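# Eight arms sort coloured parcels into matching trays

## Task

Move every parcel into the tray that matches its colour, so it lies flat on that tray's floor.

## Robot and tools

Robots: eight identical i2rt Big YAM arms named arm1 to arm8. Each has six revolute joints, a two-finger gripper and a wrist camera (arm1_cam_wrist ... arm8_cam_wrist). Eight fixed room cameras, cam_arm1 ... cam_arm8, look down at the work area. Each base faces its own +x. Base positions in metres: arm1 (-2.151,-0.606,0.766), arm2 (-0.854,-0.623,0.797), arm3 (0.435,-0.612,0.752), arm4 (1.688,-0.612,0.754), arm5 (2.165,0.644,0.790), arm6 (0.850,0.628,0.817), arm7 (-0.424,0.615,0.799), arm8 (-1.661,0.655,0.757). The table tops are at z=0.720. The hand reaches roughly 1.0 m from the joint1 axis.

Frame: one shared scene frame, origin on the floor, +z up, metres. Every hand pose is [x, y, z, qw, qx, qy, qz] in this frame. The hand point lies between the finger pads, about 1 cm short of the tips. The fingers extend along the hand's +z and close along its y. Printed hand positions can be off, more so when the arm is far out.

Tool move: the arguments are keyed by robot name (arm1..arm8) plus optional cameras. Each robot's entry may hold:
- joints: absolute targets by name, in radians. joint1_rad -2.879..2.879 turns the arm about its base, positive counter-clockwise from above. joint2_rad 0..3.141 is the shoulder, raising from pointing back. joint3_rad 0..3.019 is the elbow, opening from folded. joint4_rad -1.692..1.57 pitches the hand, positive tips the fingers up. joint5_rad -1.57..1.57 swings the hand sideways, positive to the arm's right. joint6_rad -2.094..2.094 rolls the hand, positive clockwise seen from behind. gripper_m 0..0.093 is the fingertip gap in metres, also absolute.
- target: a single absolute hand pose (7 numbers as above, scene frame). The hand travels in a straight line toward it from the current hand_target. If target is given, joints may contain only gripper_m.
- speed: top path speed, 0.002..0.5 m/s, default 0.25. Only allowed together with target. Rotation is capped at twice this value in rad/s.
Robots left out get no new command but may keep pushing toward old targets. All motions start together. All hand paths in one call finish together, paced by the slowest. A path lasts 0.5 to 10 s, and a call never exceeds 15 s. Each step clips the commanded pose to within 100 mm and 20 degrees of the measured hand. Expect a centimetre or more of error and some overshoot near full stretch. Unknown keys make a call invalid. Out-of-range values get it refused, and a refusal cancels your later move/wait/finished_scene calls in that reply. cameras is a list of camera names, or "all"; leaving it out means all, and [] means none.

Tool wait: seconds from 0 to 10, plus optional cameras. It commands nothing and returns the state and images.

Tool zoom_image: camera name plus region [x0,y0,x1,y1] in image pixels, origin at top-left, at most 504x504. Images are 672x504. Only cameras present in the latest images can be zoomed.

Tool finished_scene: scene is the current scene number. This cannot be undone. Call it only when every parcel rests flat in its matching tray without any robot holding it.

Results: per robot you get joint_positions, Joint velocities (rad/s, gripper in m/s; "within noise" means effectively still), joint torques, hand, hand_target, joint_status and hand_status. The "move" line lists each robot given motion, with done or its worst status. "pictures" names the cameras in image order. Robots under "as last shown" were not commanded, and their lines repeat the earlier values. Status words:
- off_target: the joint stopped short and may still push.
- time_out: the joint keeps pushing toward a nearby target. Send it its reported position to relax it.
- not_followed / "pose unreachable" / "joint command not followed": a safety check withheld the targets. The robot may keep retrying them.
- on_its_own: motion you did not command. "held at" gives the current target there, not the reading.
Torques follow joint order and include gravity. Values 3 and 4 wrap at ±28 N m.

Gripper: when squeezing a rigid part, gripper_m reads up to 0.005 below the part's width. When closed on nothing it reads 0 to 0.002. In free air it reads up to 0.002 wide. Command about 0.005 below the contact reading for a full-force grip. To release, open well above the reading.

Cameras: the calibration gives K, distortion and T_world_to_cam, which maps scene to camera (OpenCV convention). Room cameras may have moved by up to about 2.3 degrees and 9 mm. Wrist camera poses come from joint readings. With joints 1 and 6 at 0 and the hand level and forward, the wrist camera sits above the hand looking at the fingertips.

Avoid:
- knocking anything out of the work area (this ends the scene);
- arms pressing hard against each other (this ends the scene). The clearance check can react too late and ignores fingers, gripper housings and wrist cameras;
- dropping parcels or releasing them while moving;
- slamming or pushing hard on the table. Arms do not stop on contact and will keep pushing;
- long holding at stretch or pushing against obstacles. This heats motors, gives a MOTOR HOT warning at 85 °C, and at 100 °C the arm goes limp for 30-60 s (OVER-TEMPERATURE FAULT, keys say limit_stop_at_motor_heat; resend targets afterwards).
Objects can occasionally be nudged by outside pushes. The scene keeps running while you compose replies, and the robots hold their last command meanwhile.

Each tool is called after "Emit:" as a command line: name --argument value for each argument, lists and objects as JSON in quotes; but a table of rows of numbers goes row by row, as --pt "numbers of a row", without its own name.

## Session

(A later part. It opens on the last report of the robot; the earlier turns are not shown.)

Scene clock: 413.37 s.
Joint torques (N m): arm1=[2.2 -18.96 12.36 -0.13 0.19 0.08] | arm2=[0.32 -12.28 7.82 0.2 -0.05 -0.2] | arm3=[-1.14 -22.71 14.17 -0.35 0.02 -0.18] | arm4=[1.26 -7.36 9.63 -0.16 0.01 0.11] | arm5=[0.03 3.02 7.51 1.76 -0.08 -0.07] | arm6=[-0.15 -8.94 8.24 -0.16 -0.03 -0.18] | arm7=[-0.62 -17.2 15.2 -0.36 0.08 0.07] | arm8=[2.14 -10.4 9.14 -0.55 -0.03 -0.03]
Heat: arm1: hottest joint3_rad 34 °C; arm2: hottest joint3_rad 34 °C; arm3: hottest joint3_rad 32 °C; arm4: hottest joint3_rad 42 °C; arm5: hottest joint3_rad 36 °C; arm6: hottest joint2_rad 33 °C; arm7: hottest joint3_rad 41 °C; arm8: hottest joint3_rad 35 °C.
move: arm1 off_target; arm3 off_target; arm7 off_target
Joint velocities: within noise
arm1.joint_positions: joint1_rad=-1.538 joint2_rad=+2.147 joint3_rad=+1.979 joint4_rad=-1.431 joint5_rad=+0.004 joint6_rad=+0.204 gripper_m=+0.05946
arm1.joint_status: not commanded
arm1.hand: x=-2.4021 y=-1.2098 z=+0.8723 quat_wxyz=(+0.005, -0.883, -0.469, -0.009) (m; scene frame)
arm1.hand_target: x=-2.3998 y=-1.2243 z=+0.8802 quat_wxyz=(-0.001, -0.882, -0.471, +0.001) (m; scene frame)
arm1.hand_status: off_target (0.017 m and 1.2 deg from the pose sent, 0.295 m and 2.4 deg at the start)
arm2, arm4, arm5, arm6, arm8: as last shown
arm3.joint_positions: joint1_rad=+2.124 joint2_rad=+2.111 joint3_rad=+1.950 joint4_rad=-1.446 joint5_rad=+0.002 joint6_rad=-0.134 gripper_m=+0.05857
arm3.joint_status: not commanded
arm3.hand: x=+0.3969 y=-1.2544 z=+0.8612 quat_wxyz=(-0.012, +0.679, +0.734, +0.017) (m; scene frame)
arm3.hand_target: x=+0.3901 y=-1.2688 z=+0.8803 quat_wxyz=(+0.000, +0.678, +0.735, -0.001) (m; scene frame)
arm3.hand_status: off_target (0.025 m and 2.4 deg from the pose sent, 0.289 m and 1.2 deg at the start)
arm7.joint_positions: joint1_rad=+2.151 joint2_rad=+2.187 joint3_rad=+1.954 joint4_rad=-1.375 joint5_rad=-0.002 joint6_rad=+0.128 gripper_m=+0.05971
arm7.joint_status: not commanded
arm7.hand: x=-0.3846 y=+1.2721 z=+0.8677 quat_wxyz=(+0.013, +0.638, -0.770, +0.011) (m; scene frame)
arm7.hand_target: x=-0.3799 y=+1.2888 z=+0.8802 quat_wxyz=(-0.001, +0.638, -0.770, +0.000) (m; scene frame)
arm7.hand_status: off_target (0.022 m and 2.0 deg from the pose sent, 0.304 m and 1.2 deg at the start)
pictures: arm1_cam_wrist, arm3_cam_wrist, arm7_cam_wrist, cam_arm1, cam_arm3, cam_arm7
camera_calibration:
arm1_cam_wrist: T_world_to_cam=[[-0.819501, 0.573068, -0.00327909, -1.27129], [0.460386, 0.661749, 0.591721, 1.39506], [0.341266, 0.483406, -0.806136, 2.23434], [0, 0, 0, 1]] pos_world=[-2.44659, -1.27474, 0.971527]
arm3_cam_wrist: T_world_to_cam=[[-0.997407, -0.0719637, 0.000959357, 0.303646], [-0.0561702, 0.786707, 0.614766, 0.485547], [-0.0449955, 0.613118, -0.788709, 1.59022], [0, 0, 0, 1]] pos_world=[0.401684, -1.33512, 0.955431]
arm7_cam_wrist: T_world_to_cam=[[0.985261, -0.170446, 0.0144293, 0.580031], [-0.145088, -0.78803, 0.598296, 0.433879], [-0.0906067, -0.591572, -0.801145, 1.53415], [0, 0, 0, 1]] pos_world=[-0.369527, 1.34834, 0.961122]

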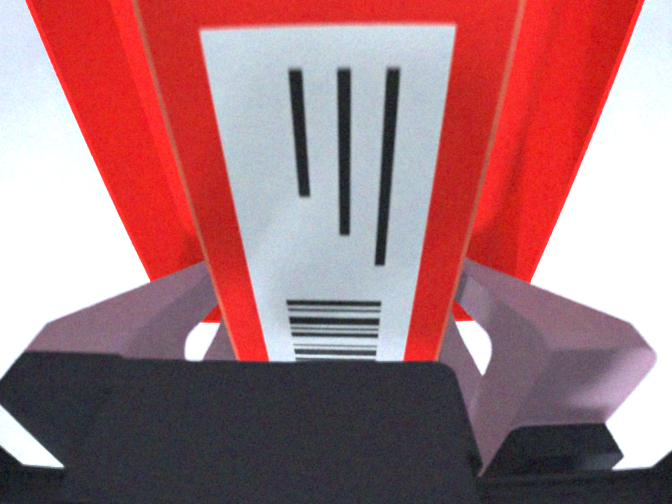

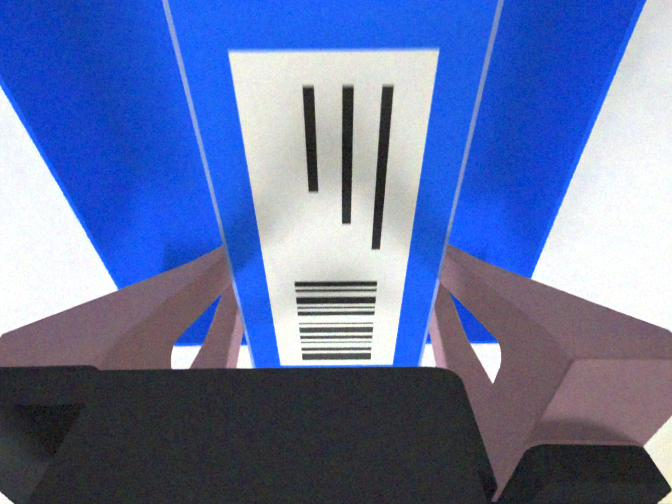

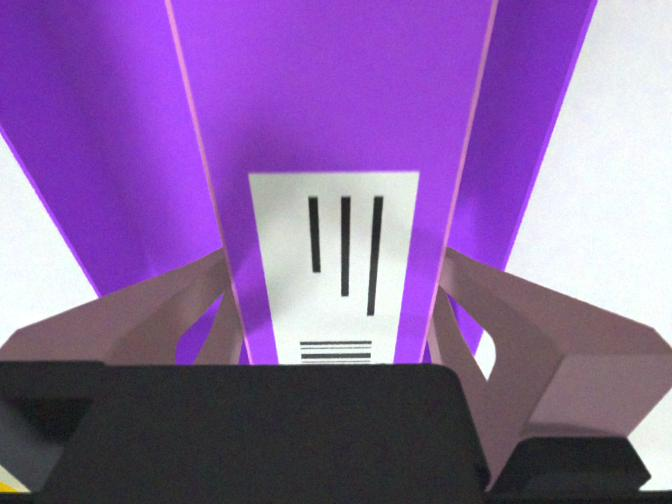

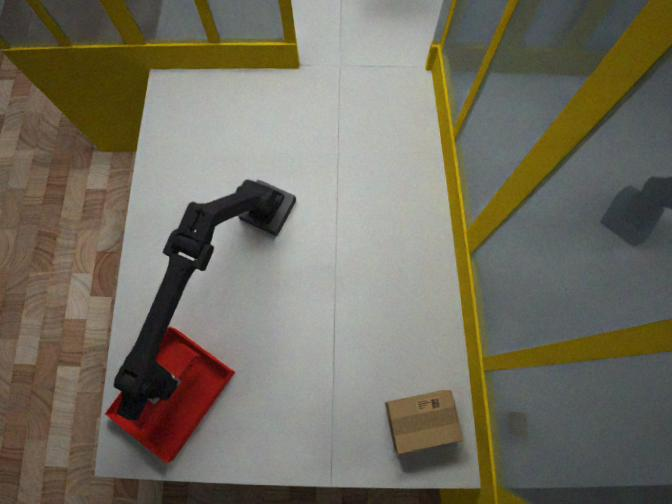

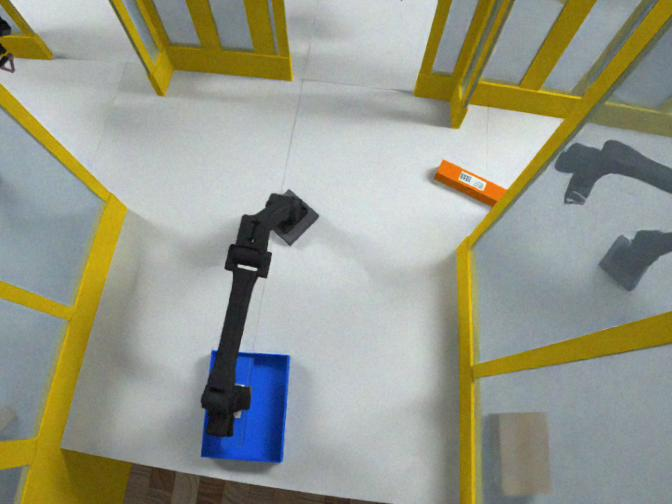

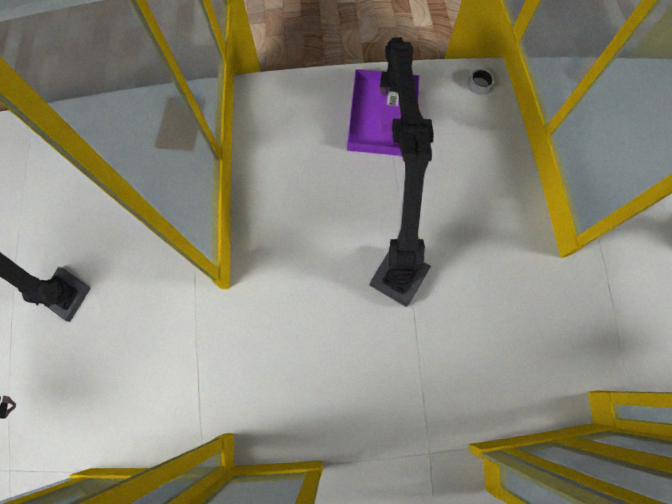

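Emit:
move --arm7 '{"target":[-0.405,1.298,0.86,0,0.6494,-0.7604,0],"speed":0.2}' --arm3 '{"target":[0.396,-1.262,0.86,0,0.678,0.7353,0],"speed":0.2}' --arm1 '{"target":[-2.40,-1.218,0.86,0,0.882,0.471,0],"speed":0.2}' --cameras '["arm7_cam_wrist"]'

Emit:
move --arm7 '{"target":[-0.405,1.298,0.784,0,0.6494,-0.7604,0],"speed":0.12}' --arm3 '{"target":[0.396,-1.262,0.784,0,0.678,0.7353,0],"speed":0.12}' --arm1 '{"target":[-2.40,-1.218,0.772,0,0.882,0.471,0],"speed":0.12}' --cameras '["cam_arm1","cam_arm3","cam_arm7","arm1_cam_wrist","arm3_cam_wrist","arm7_cam_wrist"]'

Scene clock: 470.70 s.
Joint torques (N m): arm1=[1.79 -19.43 7.77 0.7 0.2 0.03] | arm2=[0.26 -12.28 7.8 0.18 -0.04 -0.2] | arm3=[-0.5 -23.77 9.22 0.61 0 -0.09] | arm4=[1.26 -7.36 9.65 -0.16 0.01 0.11] | arm5=[-0.32 2.9 7.38 1.74 -0.11 -0.08] | arm6=[-0.15 -9.05 8.25 -0.14 -0.03 -0.18] | arm7=[-0.03 -17.9 15.04 0.39 0.06 0.14] | arm8=[1.85 -10.52 9.1 -0.53 0 -0.04]
Heat: arm1: hottest joint3_rad 43 °C; arm2: hottest joint3_rad 34 °C; arm3: hottest joint3_rad 37 °C; arm4: hottest joint3_rad 42 °C; arm5: hottest joint3_rad 36 °C; arm6: hottest joint2_rad 33 °C; arm7: hottest joint3_rad 44 °C; arm8: hottest joint3_rad 35 °C.
move: arm1 off_target; arm3 done; arm7 off_target
Joint velocities: within noise
arm1.joint_positions: joint1_rad=-1.538 joint2_rad=+2.147 joint3_rad=+1.973 joint4_rad=-1.398 joint5_rad=+0.004 joint6_rad=+0.204 gripper_m=+0.05946
arm1.joint_status: not commanded
arm1.hand: x=-2.4046 y=-1.2157 z=+0.8702 quat_wxyz=(-0.003, -0.883, -0.469, +0.002) (m; scene frame)
arm1.hand_target: x=-2.4001 y=-1.2178 z=+0.8601 quat_wxyz=(+0.000, -0.882, -0.471, +0.000) (m; scene frame)
arm1.hand_status: off_target (0.011 m and 0.5 deg from the pose sent, 0.015 m and 1.3 deg at the start)
arm2, arm4, arm5, arm6, arm8: as last shown
arm3.joint_positions: joint1_rad=+2.124 joint2_rad=+2.111 joint3_rad=+1.932 joint4_rad=-1.410 joint5_rad=+0.002 joint6_rad=-0.134 gripper_m=+0.05857
arm3.joint_status: not commanded
arm3.hand: x=+0.3968 y=-1.2576 z=+0.8543 quat_wxyz=(-0.006, +0.679, +0.734, +0.010) (m; scene frame)
arm3.hand_target: x=+0.3961 y=-1.2620 z=+0.8601 quat_wxyz=(+0.000, +0.678, +0.735, +0.000) (m; scene frame)
arm3.hand_status: done (0.007 m and 1.4 deg from the pose sent, 0.008 m and 2.4 deg at the start)
arm7.joint_positions: joint1_rad=+2.182 joint2_rad=+2.225 joint3_rad=+1.960 joint4_rad=-1.370 joint5_rad=-0.002 joint6_rad=+0.128 gripper_m=+0.05971
arm7.joint_status: not commanded
arm7.hand: x=-0.4047 y=+1.2733 z=+0.8452 quat_wxyz=(+0.022, +0.649, -0.760, +0.022) (m; scene frame)
arm7.hand_target: x=-0.4052 y=+1.2963 z=+0.8606 quat_wxyz=(+0.000, +0.649, -0.760, +0.000) (m; scene frame)
arm7.hand_status: off_target (0.029 m and 3.6 deg from the pose sent, 0.034 m and 2.6 deg at the start)
pictures: arm7_cam_wrist
camera_calibration:
arm7_cam_wrist: T_world_to_cam=[[0.990017, -0.139841, 0.0176142, 0.560613], [-0.120524, -0.775142, 0.620185, 0.420442], [-0.0730737, -0.616117, -0.784258, 1.53907], [0, 0, 0, 1]] pos_world=[-0.391878, 1.35255, 0.936401]

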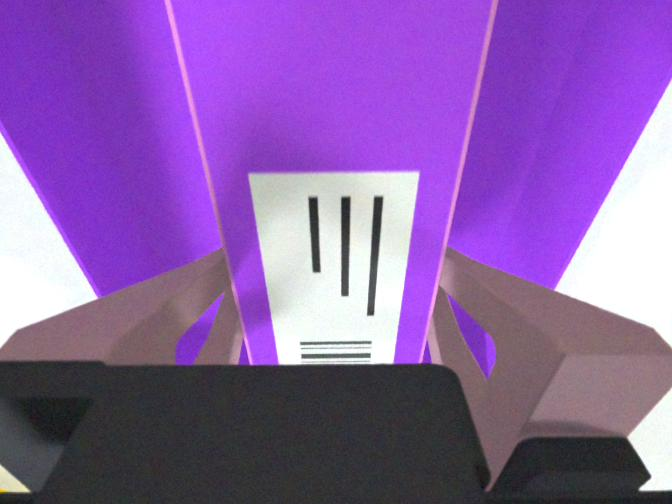

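Scene clock: 472.07 s.
Joint torques (N m): arm1=[2.02 -19.9 7.83 0.8 0.21 0.02] | arm2=[0.32 -12.28 7.8 0.18 -0.04 -0.2] | arm3=[-0.56 -22.59 9.07 0.57 0 -0.09] | arm4=[1.26 -7.36 9.63 -0.16 0.01 0.11] | arm5=[-0.56 3.43 7.47 1.68 -0.1 -0.05] | arm6=[-0.26 -8.94 8.25 -0.14 -0.03 -0.18] | arm7=[-0.26 -18.2 8.81 0.5 0.07 0.13] | arm8=[1.96 -10.52 9.14 -0.57 -0.02 -0.04]
Heat: arm1: hottest joint3_rad 43 °C; arm2: hottest joint3_rad 34 °C; arm3: hottest joint3_rad 37 °C; arm4: hottest joint3_rad 42 °C; arm5: hottest joint3_rad 36 °C; arm6: hottest joint2_rad 33 °C; arm7: hottest joint3_rad 44 °C; arm8: hottest joint3_rad 35 °C.
move: arm1 off_target; arm3 done; arm7 off_target
Joint velocities: within noise
arm1.joint_positions: joint1_rad=-1.538 joint2_rad=+2.217 joint3_rad=+1.854 joint4_rad=-1.212 joint5_rad=+0.004 joint6_rad=+0.204 gripper_m=+0.05946
arm1.joint_status: not commanded
arm1.hand: x=-2.4040 y=-1.2159 z=+0.7820 quat_wxyz=(-0.003, -0.883, -0.469, +0.001) (m; scene frame)
arm1.hand_target: x=-2.4001 y=-1.2177 z=+0.7720 quat_wxyz=(+0.000, -0.882, -0.471, +0.000) (m; scene frame)
arm1.hand_status: off_target (0.011 m and 0.4 deg from the pose sent, 0.098 m and 0.5 deg at the start)
arm2.joint_positions: joint1_rad=-1.301 joint2_rad=+1.409 joint3_rad=+1.214 joint4_rad=-1.359 joint5_rad=+0.002 joint6_rad=+0.011 gripper_m=+0.08993
arm2.joint_status: not commanded
arm2.hand: x=-0.6982 y=-0.2472 z=+0.9931 quat_wxyz=(-0.008, +0.551, -0.834, -0.005) (m; scene frame)
arm2.hand_target: x=-0.7000 y=-0.2500 z=+0.9900 quat_wxyz=(+0.000, +0.558, -0.830, +0.000) (m; scene frame)
arm2.hand_status: not commanded
arm3.joint_positions: joint1_rad=+2.124 joint2_rad=+2.159 joint3_rad=+1.821 joint4_rad=-1.244 joint5_rad=+0.002 joint6_rad=-0.134 gripper_m=+0.05857
arm3.joint_status: not commanded
arm3.hand: x=+0.3972 y=-1.2566 z=+0.7829 quat_wxyz=(-0.004, +0.679, +0.734, +0.008) (m; scene frame)
arm3.hand_target: x=+0.3961 y=-1.2620 z=+0.7842 quat_wxyz=(+0.000, +0.678, +0.735, +0.000) (m; scene frame)
arm3.hand_status: done (0.006 m and 1.1 deg from the pose sent, 0.070 m and 1.4 deg at the start)
arm4.joint_positions: joint1_rad=+1.870 joint2_rad=+1.293 joint3_rad=+1.215 joint4_rad=-1.479 joint5_rad=+0.011 joint6_rad=+0.009 gripper_m=+0.08991
arm4.joint_status: not commanded
arm4.hand: x=+1.3423 y=-0.4916 z=+0.9944 quat_wxyz=(-0.001, +0.986, -0.164, -0.011) (m; scene frame)
arm4.hand_target: x=+1.3451 y=-0.4969 z=+0.9900 quat_wxyz=(+0.000, +0.987, -0.162, +0.000) (m; scene frame)
arm4.hand_status: not commanded
arm5: as last shown
arm6.joint_positions: joint1_rad=-1.340 joint2_rad=+1.432 joint3_rad=+1.165 joint4_rad=-1.307 joint5_rad=+0.002 joint6_rad=+0.006 gripper_m=+0.08988
arm6.joint_status: not commanded
arm6.hand: x=+0.6969 y=+0.2542 z=+0.9855 quat_wxyz=(+0.002, -0.832, -0.555, -0.001) (m; scene frame)
arm6.hand_target: x=+0.6999 y=+0.2550 z=+0.9899 quat_wxyz=(+0.000, -0.828, -0.561, +0.000) (m; scene frame)
arm6.hand_status: not commanded
arm7.joint_positions: joint1_rad=+2.182 joint2_rad=+2.296 joint3_rad=+1.952 joint4_rad=-1.222 joint5_rad=-0.002 joint6_rad=+0.128 gripper_m=+0.05971
arm7.joint_status: not commanded
arm7.hand: x=-0.4039 y=+1.2992 z=+0.7950 quat_wxyz=(-0.001, +0.650, -0.760, -0.004) (m; scene frame)
arm7.hand_target: x=-0.4051 y=+1.2978 z=+0.7841 quat_wxyz=(+0.000, +0.649, -0.760, +0.000) (m; scene frame)
arm7.hand_status: off_target (0.011 m and 0.5 deg from the pose sent, 0.066 m and 3.5 deg at the start)
arm8.joint_positions: joint1_rad=+0.445 joint2_rad=+1.396 joint3_rad=+1.306 joint4_rad=-1.465 joint5_rad=-0.002 joint6_rad=+0.006 gripper_m=+0.08992
arm8.joint_status: not commanded
arm8.hand: x=-1.7264 y=+0.2534 z=+0.9931 quat_wxyz=(-0.006, -0.764, -0.646, +0.006) (m; scene frame)
arm8.hand_target: x=-1.7260 y=+0.2570 z=+0.9901 quat_wxyz=(+0.000, -0.763, -0.646, +0.000) (m; scene frame)
arm8.hand_status: not commanded
pictures: arm1_cam_wrist, arm3_cam_wrist, arm7_cam_wrist, cam_arm1, cam_arm3, cam_arm7
camera_calibration:
arm1_cam_wrist: T_world_to_cam=[[-0.81946, 0.573073, -0.00846939, -1.26549], [0.466371, 0.675326, 0.571343, 1.50016], [0.333141, 0.464243, -0.820667, 2.13372], [0, 0, 0, 1]] pos_world=[-2.44748, -1.27845, 0.883251]
arm3_cam_wrist: T_world_to_cam=[[-0.997412, -0.07178, 0.00401495, 0.301686], [-0.0552462, 0.80101, 0.596096, 0.567722], [-0.0460038, 0.594332, -0.802903, 1.5177], [0, 0, 0, 1]] pos_world=[0.40209, -1.33512, 0.87894]
arm7_cam_wrist: T_world_to_cam=[[0.989984, -0.140833, 0.00984944, 0.571856], [-0.121739, -0.816269, 0.564699, 0.568754], [-0.0714887, -0.560242, -0.825238, 1.47636], [0, 0, 0, 1]] pos_world=[-0.391346, 1.37191, 0.891544]

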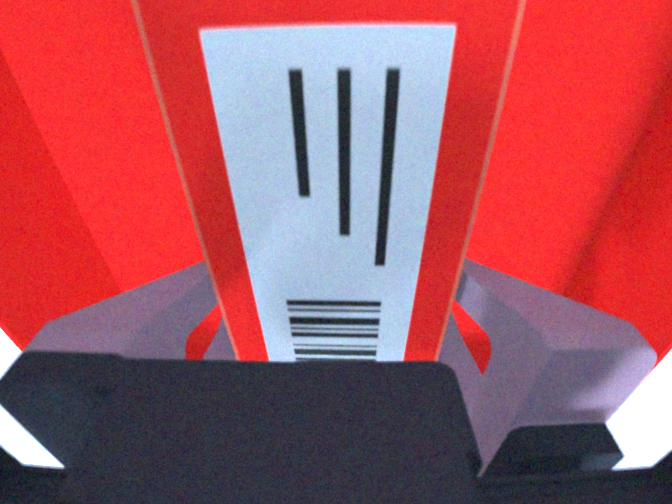

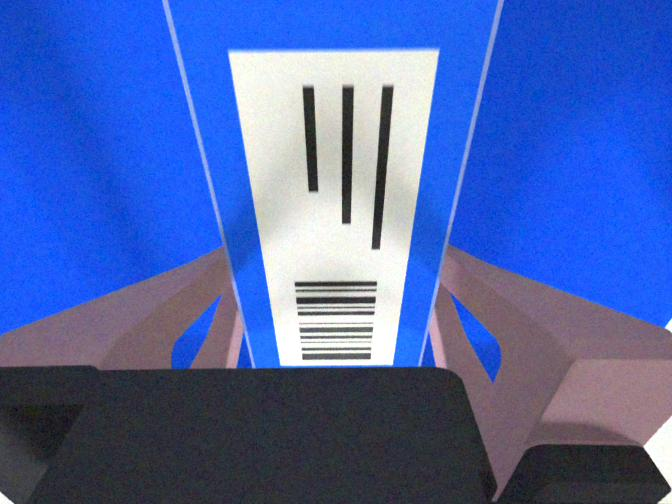

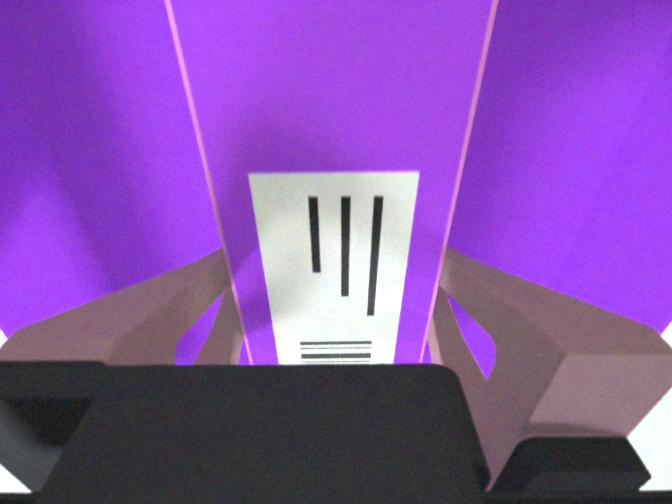

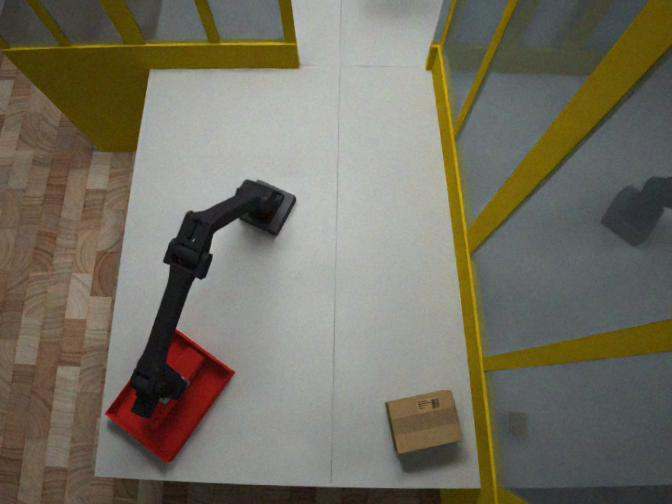

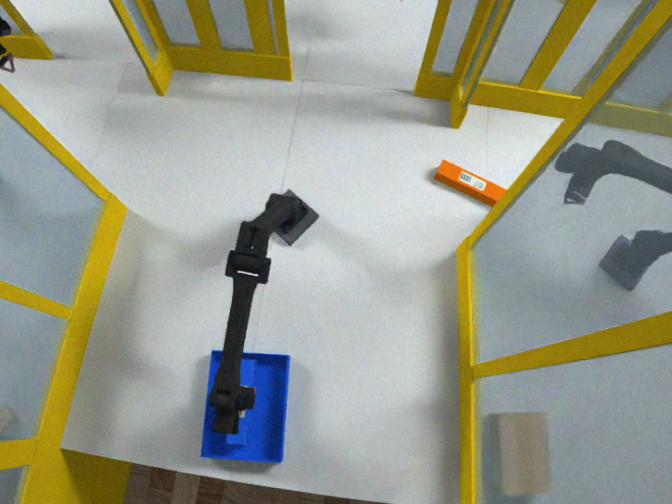

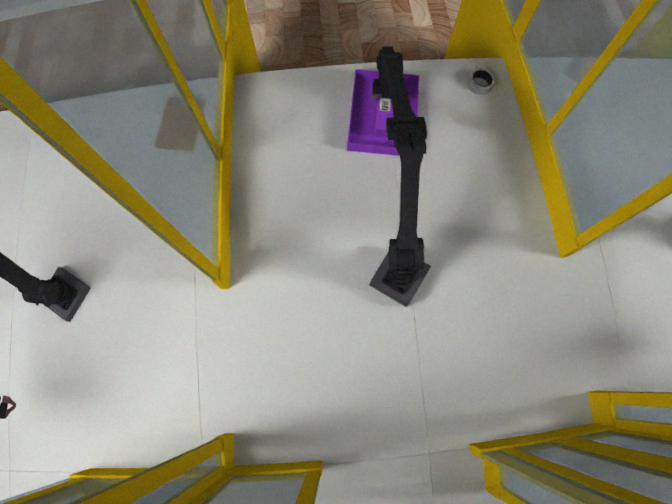

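Emit:
move --arm7 '{"target":[-0.405,1.297,0.764,0,0.6494,-0.7604,0],"speed":0.05}' --arm3 '{"target":[0.396,-1.262,0.769,0,0.678,0.7353,0],"speed":0.05}' --arm1 '{"target":[-2.40,-1.218,0.757,0,0.882,0.471,0],"speed":0.05}' --cameras '[]'

Scene clock: 484.03 s.
Joint torques (N m): arm1=[2.32 -19.08 7.42 0.7 0.2 0.04] | arm2=[0.32 -12.28 7.8 0.18 -0.05 -0.2] | arm3=[-0.44 -22.48 8.75 0.65 0 -0.1] | arm4=[1.26 -7.36 9.65 -0.16 0.01 0.11] | arm5=[-0.26 3.08 7.49 1.84 -0.08 -0.05] | arm6=[-0.21 -9 8.25 -0.16 -0.03 -0.17] | arm7=[-0.21 -18.02 8.5 0.64 0.07 0.15] | arm8=[1.79 -10.52 9.1 -0.5 -0.01 -0.04]
Heat: arm1: hottest joint3_rad 40 °C; arm2: hottest joint3_rad 34 °C; arm3: hottest joint2_rad 35 °C; arm4: hottest joint3_rad 42 °C; arm5: hottest joint3_rad 36 °C; arm6: hottest joint2_rad 33 °C; arm7: hottest joint3_rad 44 °C; arm8: hottest joint3_rad 35 °C.
move: arm1 off_target; arm3 done; arm7 off_target
Joint velocities: within noise
arm1.joint_positions: joint1_rad=-1.538 joint2_rad=+2.225 joint3_rad=+1.845 joint4_rad=-1.183 joint5_rad=+0.004 joint6_rad=+0.204 gripper_m=+0.05946
arm1.joint_status: not commanded
arm1.hand: x=-2.4049 y=-1.2184 z=+0.7733 quat_wxyz=(-0.006, -0.883, -0.469, +0.005) (m; scene frame)
arm1.hand_target: x=-2.4000 y=-1.2176 z=+0.7572 quat_wxyz=(+0.000, -0.882, -0.471, +0.000) (m; scene frame)
arm1.hand_status: off_target (0.017 m and 1.0 deg from the pose sent, 0.025 m and 0.4 deg at the start)
arm2, arm4, arm5, arm6, arm8: as last shown
arm3.joint_positions: joint1_rad=+2.124 joint2_rad=+2.165 joint3_rad=+1.808 joint4_rad=-1.214 joint5_rad=+0.002 joint6_rad=-0.134 gripper_m=+0.05857
arm3.joint_status: not commanded
arm3.hand: x=+0.3971 y=-1.2588 z=+0.7745 quat_wxyz=(-0.001, +0.679, +0.734, +0.003) (m; scene frame)
arm3.hand_target: x=+0.3961 y=-1.2619 z=+0.7692 quat_wxyz=(+0.000, +0.678, +0.735, +0.000) (m; scene frame)
arm3.hand_status: done (0.006 m and 0.5 deg from the pose sent, 0.015 m and 1.1 deg at the start)
arm7.joint_positions: joint1_rad=+2.182 joint2_rad=+2.312 joint3_rad=+1.935 joint4_rad=-1.184 joint5_rad=-0.002 joint6_rad=+0.128 gripper_m=+0.05971
arm7.joint_status: not commanded
arm7.hand: x=-0.4039 y=+1.2995 z=+0.7781 quat_wxyz=(-0.003, +0.650, -0.760, -0.005) (m; scene frame)
arm7.hand_target: x=-0.4051 y=+1.2968 z=+0.7641 quat_wxyz=(+0.000, +0.649, -0.760, +0.000) (m; scene frame)
arm7.hand_status: off_target (0.014 m and 0.7 deg from the pose sent, 0.031 m and 0.5 deg at the start)
pictures: none
No camera images: "cameras" was empty.

Emit:
move --arm3 '{"target":[0.396,-1.262,0.763,0,0.678,0.7353,0],"speed":0.05}' --arm1 '{"target":[-2.40,-1.218,0.750,0,0.882,0.471,0],"speed":0.05}' --cameras '[]'

Emit:
move --arm7 '{"joints":{"gripper_m":0.09}}' --arm3 '{"joints":{"gripper_m":0.09}}' --arm1 '{"joints":{"gripper_m":0.09}}' --cameras '[]'

Emit:
move --arm7 '{"target":[-0.4,1.0,0.99,0,0.638,-0.770,0],"speed":0.3}' --arm3 '{"target":[0.409,-0.98,0.99,0,0.678,0.7353,0],"speed":0.3}' --arm1 '{"target":[-2.30,-0.97,0.99,0,0.882,0.471,0],"speed":0.3}' --cameras '["cam_arm1","cam_arm3","cam_arm7"]'

Scene clock: 497.60 s.
Joint torques (N m): arm1=[2.2 -19.55 7.32 0.81 0.19 0.01] | arm2=[0.32 -12.34 7.8 0.18 -0.05 -0.2] | arm3=[-0.62 -22.07 8.43 0.77 0 -0.1] | arm4=[1.26 -7.36 9.65 -0.17 0.01 0.11] | arm5=[-0.85 2.9 7.46 1.85 -0.11 -0.02] | arm6=[-0.21 -9 8.25 -0.13 -0.03 -0.17] | arm7=[-0.26 -17.96 8.49 0.64 0.06 0.13] | arm8=[1.9 -10.34 9.13 -0.49 -0.04 -0.06]
Heat: arm1: hottest joint3_rad 39 °C; arm2: hottest joint3_rad 34 °C; arm3: hottest joint2_rad 35 °C; arm4: hottest joint3_rad 42 °C; arm5: hottest joint3_rad 36 °C; arm6: hottest joint2_rad 33 °C; arm7: hottest joint3_rad 44 °C; arm8: hottest joint3_rad 35 °C.
move: arm1 off_target; arm3 done
Joint velocities: within noise
arm1.joint_positions: joint1_rad=-1.538 joint2_rad=+2.233 joint3_rad=+1.840 joint4_rad=-1.169 joint5_rad=+0.004 joint6_rad=+0.204 gripper_m=+0.05946
arm1.joint_status: not commanded
arm1.hand: x=-2.4050 y=-1.2187 z=+0.7668 quat_wxyz=(-0.006, -0.883, -0.469, +0.006) (m; scene frame)
arm1.hand_target: x=-2.4000 y=-1.2176 z=+0.7503 quat_wxyz=(+0.000, -0.882, -0.471, +0.000) (m; scene frame)
arm1.hand_status: off_target (0.018 m and 1.0 deg from the pose sent, 0.024 m and 1.0 deg at the start)
arm2, arm4, arm5, arm6, arm7, arm8: as last shown
arm3.joint_positions: joint1_rad=+2.124 joint2_rad=+2.166 joint3_rad=+1.806 joint4_rad=-1.205 joint5_rad=+0.002 joint6_rad=-0.134 gripper_m=+0.05857
arm3.joint_status: not commanded
arm3.hand: x=+0.3971 y=-1.2599 z=+0.7732 quat_wxyz=(+0.001, +0.680, +0.734, +0.001) (m; scene frame)
arm3.hand_target: x=+0.3961 y=-1.2618 z=+0.7631 quat_wxyz=(+0.000, +0.678, +0.735, +0.000) (m; scene frame)
arm3.hand_status: done (0.010 m and 0.3 deg from the pose sent, 0.012 m and 0.5 deg at the start)
pictures: none
No camera images: "cameras" was empty.

Scene clock: 498.23 s.
Joint torques (N m): arm1=[1.9 -19.08 7.25 0.79 0.18 -0.01] | arm2=[0.32 -12.28 7.82 0.2 -0.05 -0.2] | arm3=[-0.5 -22.3 8.59 0.62 0 -0.1] | arm4=[1.26 -7.36 9.63 -0.16 0.01 0.11] | arm5=[-0.21 3.14 7.45 1.87 -0.13 -0.01] | arm6=[-0.21 -9 8.23 -0.16 -0.03 -0.18] | arm7=[-0.09 -18.02 8.49 0.62 0.06 0.12] | arm8=[2.2 -10.4 9.11 -0.51 -0.02 -0.01]
Heat: arm1: hottest joint3_rad 39 °C; arm2: hottest joint3_rad 34 °C; arm3: hottest joint2_rad 35 °C; arm4: hottest joint3_rad 42 °C; arm5: hottest joint3_rad 36 °C; arm6: hottest joint2_rad 33 °C; arm7: hottest joint3_rad 44 °C; arm8: hottest joint3_rad 35 °C.
move: arm1 done; arm3 done; arm7 done
Joint velocities: within noise
arm1.joint_positions: joint1_rad=-1.538 joint2_rad=+2.233 joint3_rad=+1.840 joint4_rad=-1.169 joint5_rad=+0.004 joint6_rad=+0.204 gripper_m=+0.08980
arm1.joint_status: all done
arm1.hand: x=-2.4050 y=-1.2187 z=+0.7668 quat_wxyz=(-0.006, -0.883, -0.469, +0.006) (m; scene frame)
arm1.hand_target: x=-2.4000 y=-1.2176 z=+0.7503 quat_wxyz=(+0.000, -0.882, -0.471, +0.000) (m; scene frame)
arm1.hand_status: not commanded
arm2, arm4, arm5, arm6, arm8: as last shown
arm3.joint_positions: joint1_rad=+2.124 joint2_rad=+2.166 joint3_rad=+1.804 joint4_rad=-1.201 joint5_rad=+0.002 joint6_rad=-0.134 gripper_m=+0.08988
arm3.joint_status: all done
arm3.hand: x=+0.3971 y=-1.2600 z=+0.7723 quat_wxyz=(+0.001, +0.680, +0.734, +0.001) (m; scene frame)
arm3.hand_target: x=+0.3961 y=-1.2618 z=+0.7631 quat_wxyz=(+0.000, +0.678, +0.735, +0.000) (m; scene frame)
arm3.hand_status: not commanded
arm7.joint_positions: joint1_rad=+2.182 joint2_rad=+2.312 joint3_rad=+1.935 joint4_rad=-1.184 joint5_rad=-0.002 joint6_rad=+0.128 gripper_m=+0.08985
arm7.joint_status: all done
arm7.hand: x=-0.4039 y=+1.2995 z=+0.7781 quat_wxyz=(-0.003, +0.650, -0.760, -0.005) (m; scene frame)
arm7.hand_target: x=-0.4051 y=+1.2968 z=+0.7641 quat_wxyz=(+0.000, +0.649, -0.760, +0.000) (m; scene frame)
arm7.hand_status: not commanded
pictures: none
No camera images: "cameras" was empty.

Scene clock: 500.33 s.
Joint torques (N m): arm1=[2.02 -8.23 7.82 -0.12 0.21 0.06] | arm2=[0.32 -12.28 7.8 0.2 -0.05 -0.2] | arm3=[-1.08 -11.22 9.43 -0.25 -0.01 -0.16] | arm4=[1.26 -7.36 9.65 -0.16 0.01 0.11] | arm5=[-0.03 3.55 7.39 1.85 -0.09 -0.05] | arm6=[-0.15 -9 8.25 -0.14 -0.02 -0.18] | arm7=[-1.14 -8.76 8.81 -0.23 0.06 0.1] | arm8=[1.96 -10.52 9.1 -0.55 -0.04 -0.06]
Heat: arm1: hottest joint3_rad 39 °C; arm2: hottest joint3_rad 34 °C; arm3: hottest joint2_rad 35 °C; arm4: hottest joint3_rad 42 °C; arm5: hottest joint3_rad 36 °C; arm6: hottest joint2_rad 33 °C; arm7: hottest joint3_rad 44 °C; arm8: hottest joint3_rad 35 °C.
move: arm1 done; arm3 done; arm7 done
Joint velocities: within noise
arm1.joint_positions: joint1_rad=-1.538 joint2_rad=+1.372 joint3_rad=+1.266 joint4_rad=-1.441 joint5_rad=+0.004 joint6_rad=+0.204 gripper_m=+0.08989
arm1.joint_status: not commanded
arm1.hand: x=-2.3054 y=-0.9725 z=+0.9982 quat_wxyz=(-0.011, -0.883, -0.469, +0.012) (m; scene frame)
arm1.hand_target: x=-2.3002 y=-0.9698 z=+0.9901 quat_wxyz=(+0.000, -0.882, -0.471, +0.000) (m; scene frame)
arm1.hand_status: done (0.010 m and 1.9 deg from the pose sent, 0.350 m and 1.0 deg at the start)
arm2, arm4, arm5, arm6, arm8: as last shown
arm3.joint_positions: joint1_rad=+2.124 joint2_rad=+1.300 joint3_rad=+1.224 joint4_rad=-1.483 joint5_rad=+0.002 joint6_rad=-0.134 gripper_m=+0.08997
arm3.joint_status: not commanded
arm3.hand: x=+0.4119 y=-0.9823 z=+0.9881 quat_wxyz=(+0.003, +0.680, +0.734, -0.001) (m; scene frame)
arm3.hand_target: x=+0.4091 y=-0.9800 z=+0.9900 quat_wxyz=(+0.000, +0.678, +0.735, +0.000) (m; scene frame)
arm3.hand_status: done (0.004 m and 0.5 deg from the pose sent, 0.355 m and 0.3 deg at the start)
arm7.joint_positions: joint1_rad=+2.160 joint2_rad=+1.370 joint3_rad=+1.174 joint4_rad=-1.353 joint5_rad=-0.002 joint6_rad=+0.128 gripper_m=+0.08994
arm7.joint_status: not commanded
arm7.hand: x=-0.4039 y=+1.0066 z=+0.9953 quat_wxyz=(-0.007, +0.641, -0.767, -0.010) (m; scene frame)
arm7.hand_target: x=-0.4001 y=+1.0000 z=+0.9901 quat_wxyz=(+0.000, +0.638, -0.770, +0.000) (m; scene frame)
arm7.hand_status: done (0.009 m and 1.5 deg from the pose sent, 0.367 m and 1.9 deg at the start)
pictures: cam_arm1, cam_arm3, cam_arm7

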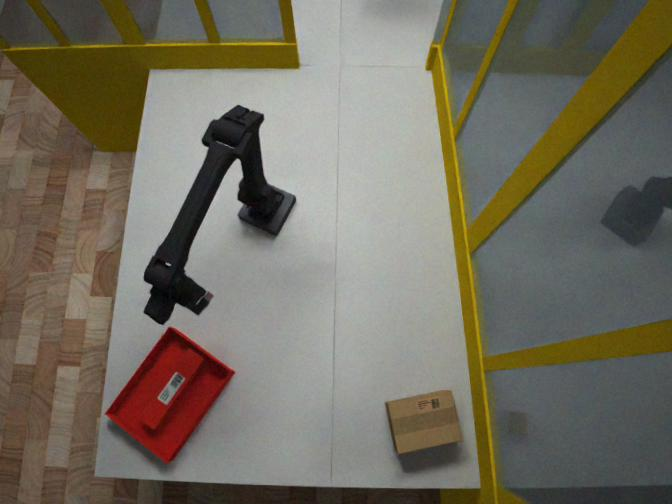

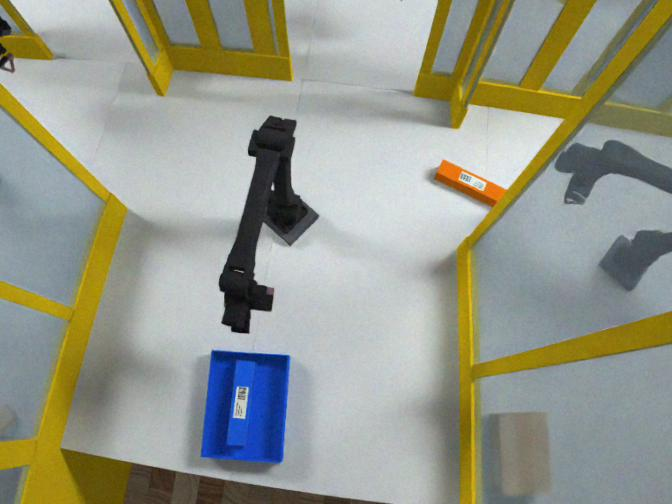

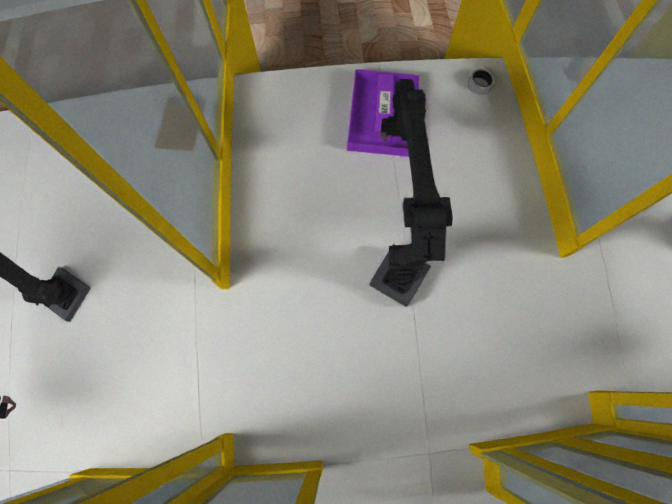

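Emit:
move --arm3 '{"joints":{"joint1_rad":-2.204,"joint6_rad":0.64}}' --arm4 '{"joints":{"joint1_rad":0.9}}' --cameras '[]'

Emit:
move --arm3 '{"target":[1.055,-0.40,0.875,0,0.1573,0.9876,0],"speed":0.35}' --cameras '["arm3_cam_wrist"]'

Scene clock: 514.03 s.
Joint torques (N m): arm1=[1.85 -8.47 7.95 -0.09 0.21 0.07] | arm2=[0.32 -12.28 7.8 0.18 -0.05 -0.2] | arm3=[-0.15 -10.99 9.43 -0.24 -0.09 0.11] | arm4=[-1.03 -7.53 9.61 -0.2 -0.06 0.11] | arm5=[-0.32 3.14 7.38 1.81 -0.06 -0.09] | arm6=[-0.21 -8.94 8.23 -0.17 -0.03 -0.17] | arm7=[-1.26 -9 8.84 -0.2 0.07 0.11] | arm8=[1.79 -10.64 9.18 -0.55 -0.02 -0.04]
Heat: arm1: hottest joint3_rad 38 °C; arm2: hottest joint3_rad 34 °C; arm3: hottest joint2_rad 34 °C; arm4: hottest joint3_rad 42 °C; arm5: hottest joint3_rad 36 °C; arm6: hottest joint3_rad 33 °C; arm7: hottest joint3_rad 43 °C; arm8: hottest joint3_rad 35 °C.
move: arm3 done; arm4 done
Joint velocities: within noise
arm1, arm2, arm6, arm7, arm8: as last shown
arm1.hand_target: x=-2.3001 y=-0.9698 z=+0.9901 quat_wxyz=(+0.000, -0.882, -0.471, +0.000) (m; scene frame)
arm3.joint_positions: joint1_rad=-2.209 joint2_rad=+1.300 joint3_rad=+1.224 joint4_rad=-1.483 joint5_rad=+0.006 joint6_rad=+0.626 gripper_m=+0.09004
arm3.joint_status: all done
arm3.hand: x=+0.7852 y=-0.4974 z=+0.9931 quat_wxyz=(-0.009, -0.151, -0.988, -0.003) (m; scene frame)
arm3.hand_target: x=+0.7827 y=-0.4964 z=+0.9950 quat_wxyz=(-0.006, -0.156, -0.988, -0.002) (m; scene frame)
arm3.hand_status: not commanded
arm4.joint_positions: joint1_rad=+0.914 joint2_rad=+1.293 joint3_rad=+1.215 joint4_rad=-1.479 joint5_rad=+0.013 joint6_rad=+0.010 gripper_m=+0.08992
arm4.joint_status: all done
arm4.hand: x=+1.5863 y=-0.2568 z=+0.9892 quat_wxyz=(-0.002, +0.800, -0.600, -0.004) (m; scene frame)
arm4.hand_target: x=+1.5922 y=-0.2596 z=+0.9847 quat_wxyz=(+0.005, +0.794, -0.608, +0.006) (m; scene frame)
arm4.hand_status: not commanded
arm5.joint_positions: joint1_rad=+0.668 joint2_rad=+0.625 joint3_rad=+1.427 joint4_rad=-1.371 joint5_rad=+0.120 joint6_rad=-0.097 gripper_m=+0.09397
arm5.joint_status: not commanded
arm5.hand: x=+1.9466 y=+0.5705 z=+1.3386 quat_wxyz=(+0.020, +0.856, +0.192, -0.479) (m; scene frame)
arm5.hand_target: x=+1.9492 y=+0.5698 z=+1.3511 quat_wxyz=(+0.024, +0.849, +0.193, -0.492) (m; scene frame)
arm5.hand_status: not commanded
pictures: none
No camera images: "cameras" was empty.

Scene clock: 516.00 s.
Joint torques (N m): arm1=[2.43 -8.53 7.94 -0.12 0.2 0.04] | arm2=[0.32 -12.28 7.82 0.2 -0.05 -0.2] | arm3=[0.21 -22.59 13.89 -0.35 -0.17 0.14] | arm4=[-1.08 -7.53 9.61 -0.18 -0.06 0.11] | arm5=[-0.15 2.9 7.46 1.81 -0.07 -0.05] | arm6=[-0.21 -8.94 8.24 -0.16 -0.03 -0.17] | arm7=[-1.14 -8.7 8.85 -0.24 0.07 0.12] | arm8=[1.85 -10.34 9.17 -0.49 -0.03 -0.04]
Heat: arm1: hottest joint3_rad 38 °C; arm2: hottest joint3_rad 34 °C; arm3: hottest joint2_rad 34 °C; arm4: hottest joint3_rad 42 °C; arm5: hottest joint3_rad 36 °C; arm6: hottest joint3_rad 33 °C; arm7: hottest joint3_rad 42 °C; arm8: hottest joint3_rad 35 °C.
move: arm3 off_target
Joint velocities: within noise
arm1, arm2, arm4, arm5, arm6, arm7, arm8: as last shown
arm3.joint_positions: joint1_rad=-2.209 joint2_rad=+2.116 joint3_rad=+1.926 joint4_rad=-1.426 joint5_rad=+0.006 joint6_rad=+0.631 gripper_m=+0.09004
arm3.joint_status: not commanded
arm3.hand: x=+1.0425 y=-0.4109 z=+0.8575 quat_wxyz=(+0.016, -0.154, -0.988, +0.010) (m; scene frame)
arm3.hand_target: x=+1.0540 y=-0.4004 z=+0.8751 quat_wxyz=(+0.000, -0.157, -0.988, +0.000) (m; scene frame)
arm3.hand_status: off_target (0.024 m and 2.2 deg from the pose sent, 0.310 m and 1.3 deg at the start)
pictures: arm3_cam_wrist
camera_calibration:
arm3_cam_wrist: T_world_to_cam=[[-0.307506, -0.950943, 0.0338865, -0.100358], [-0.750738, 0.26434, 0.605407, 0.378003], [-0.584664, 0.160726, -0.795195, 1.48145], [0, 0, 0, 1]] pos_world=[1.11907, -0.433465, 0.9526]

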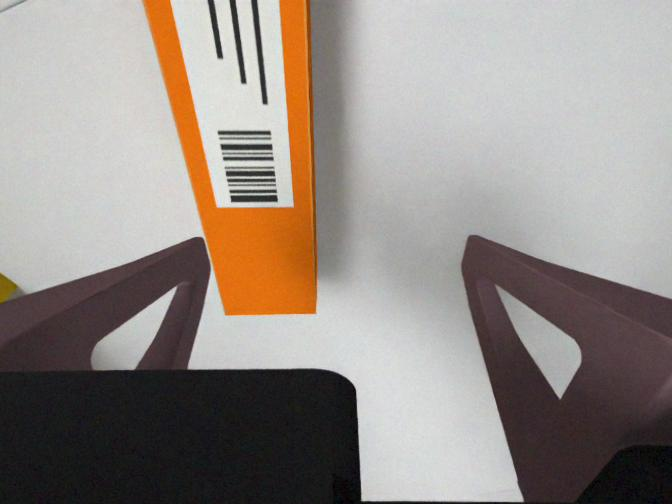

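Emit:
move --arm3 '{"target":[1.065,-0.362,0.88,0,0.1573,0.9876,0],"speed":0.3}' --cameras '["arm3_cam_wrist"]'

Emit:
move --arm3 '{"target":[1.062,-0.366,0.772,0,0.1573,0.9876,0],"speed":0.2}' --cameras '["arm3_cam_wrist"]'

Scene clock: 524.87 s.
Joint torques (N m): arm1=[2.14 -8.18 7.95 -0.09 0.19 0.08] | arm2=[0.32 -12.28 7.8 0.18 -0.05 -0.2] | arm3=[-0.32 -22.89 14.17 -0.14 -0.16 0.16] | arm4=[-1.03 -7.53 9.61 -0.18 -0.06 0.11] | arm5=[-0.73 2.32 7.39 1.73 -0.09 -0.04] | arm6=[-0.15 -9 8.24 -0.13 -0.03 -0.18] | arm7=[-1.14 -8.82 8.79 -0.23 0.06 0.1] | arm8=[1.85 -10.64 9.1 -0.44 -0.03 -0.03]
Heat: arm1: hottest joint3_rad 37 °C; arm2: hottest joint3_rad 34 °C; arm3: hottest joint2_rad 34 °C; arm4: hottest joint3_rad 42 °C; arm5: hottest joint3_rad 36 °C; arm6: hottest joint3_rad 33 °C; arm7: hottest joint3_rad 42 °C; arm8: hottest joint3_rad 35 °C.
move: arm3 off_target
Joint velocities: within noise
arm1, arm2, arm4, arm5, arm6, arm7, arm8: as last shown
arm3.joint_positions: joint1_rad=-2.155 joint2_rad=+2.181 joint3_rad=+2.060 joint4_rad=-1.489 joint5_rad=+0.005 joint6_rad=+0.679 gripper_m=+0.09004
arm3.joint_status: not commanded
arm3.hand: x=+1.0528 y=-0.3698 z=+0.8664 quat_wxyz=(+0.013, -0.151, -0.988, +0.009) (m; scene frame)
arm3.hand_target: x=+1.0641 y=-0.3624 z=+0.8802 quat_wxyz=(-0.001, -0.157, -0.988, -0.001) (m; scene frame)
arm3.hand_status: off_target (0.020 m and 2.0 deg from the pose sent, 0.058 m and 2.2 deg at the start)
pictures: arm3_cam_wrist
camera_calibration:
arm3_cam_wrist: T_world_to_cam=[[-0.301906, -0.952816, 0.0315409, -0.0629589], [-0.756091, 0.259462, 0.600837, 0.377245], [-0.580671, 0.157549, -0.798749, 1.48567], [0, 0, 0, 1]] pos_world=[1.12891, -0.391934, 0.962]

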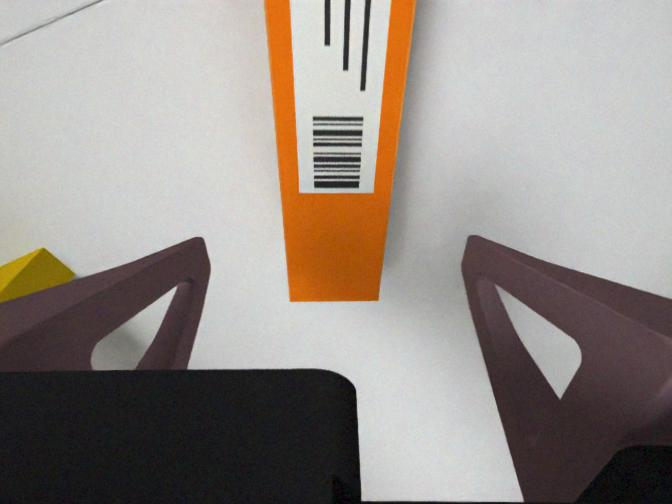

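Scene clock: 526.20 s.
Joint torques (N m): arm1=[2.08 -8.53 7.76 -0.05 0.17 0.05] | arm2=[0.32 -12.28 7.82 0.2 -0.05 -0.2] | arm3=[-0.67 -24.06 9.37 0.46 -0.15 0.1] | arm4=[-1.08 -7.53 9.59 -0.17 -0.06 0.11] | arm5=[0.26 2.9 7.41 1.87 -0.08 -0.03] | arm6=[-0.21 -9 8.23 -0.16 -0.03 -0.18] | arm7=[-1.08 -9.05 8.85 -0.23 0.06 0.11] | arm8=[1.67 -10.46 9.11 -0.5 -0.03 -0.03]
Heat: arm1: hottest joint3_rad 37 °C; arm2: hottest joint3_rad 34 °C; arm3: hottest joint2_rad 34 °C; arm4: hottest joint3_rad 42 °C; arm5: hottest joint3_rad 36 °C; arm6: hottest joint3_rad 33 °C; arm7: hottest joint3_rad 42 °C; arm8: hottest joint3_rad 35 °C.
move: arm3 done
Joint velocities: within noise
arm1, arm4, arm5, arm7: as last shown
arm2.joint_positions: joint1_rad=-1.301 joint2_rad=+1.409 joint3_rad=+1.214 joint4_rad=-1.359 joint5_rad=+0.002 joint6_rad=+0.011 gripper_m=+0.08993
arm2.joint_status: not commanded
arm2.hand: x=-0.6982 y=-0.2472 z=+0.9931 quat_wxyz=(-0.008, +0.551, -0.834, -0.005) (m; scene frame)
arm2.hand_target: x=-0.7000 y=-0.2500 z=+0.9900 quat_wxyz=(+0.000, +0.558, -0.830, +0.000) (m; scene frame)
arm2.hand_status: not commanded
arm3.joint_positions: joint1_rad=-2.155 joint2_rad=+2.255 joint3_rad=+1.919 joint4_rad=-1.269 joint5_rad=+0.005 joint6_rad=+0.679 gripper_m=+0.09004
arm3.joint_status: not commanded
arm3.hand: x=+1.0553 y=-0.3684 z=+0.7660 quat_wxyz=(+0.011, -0.151, -0.989, +0.008) (m; scene frame)
arm3.hand_target: x=+1.0619 y=-0.3661 z=+0.7722 quat_wxyz=(+0.000, -0.157, -0.988, +0.000) (m; scene frame)
arm3.hand_status: done (0.009 m and 1.7 deg from the pose sent, 0.095 m and 2.0 deg at the start)
arm6.joint_positions: joint1_rad=-1.340 joint2_rad=+1.432 joint3_rad=+1.165 joint4_rad=-1.307 joint5_rad=+0.002 joint6_rad=+0.006 gripper_m=+0.08988
arm6.joint_status: not commanded
arm6.hand: x=+0.6969 y=+0.2542 z=+0.9855 quat_wxyz=(+0.002, -0.832, -0.555, -0.001) (m; scene frame)
arm6.hand_target: x=+0.6999 y=+0.2550 z=+0.9899 quat_wxyz=(+0.000, -0.828, -0.561, +0.000) (m; scene frame)
arm6.hand_status: not commanded
arm8.joint_positions: joint1_rad=+0.445 joint2_rad=+1.396 joint3_rad=+1.306 joint4_rad=-1.465 joint5_rad=-0.002 joint6_rad=+0.006 gripper_m=+0.08992
arm8.joint_status: not commanded
arm8.hand: x=-1.7264 y=+0.2534 z=+0.9931 quat_wxyz=(-0.006, -0.764, -0.646, +0.006) (m; scene frame)
arm8.hand_target: x=-1.7260 y=+0.2570 z=+0.9901 quat_wxyz=(+0.000, -0.763, -0.646, +0.000) (m; scene frame)
arm8.hand_status: not commanded
pictures: arm3_cam_wrist
camera_calibration:
arm3_cam_wrist: T_world_to_cam=[[-0.302082, -0.952873, 0.0279307, -0.0548017], [-0.759275, 0.258217, 0.597349, 0.444727], [-0.57641, 0.159242, -0.801495, 1.40492], [0, 0, 0, 1]] pos_world=[1.13092, -0.390776, 0.861906]

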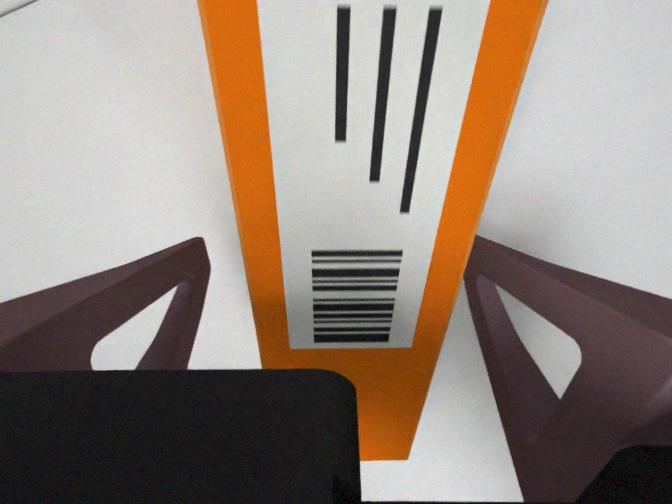

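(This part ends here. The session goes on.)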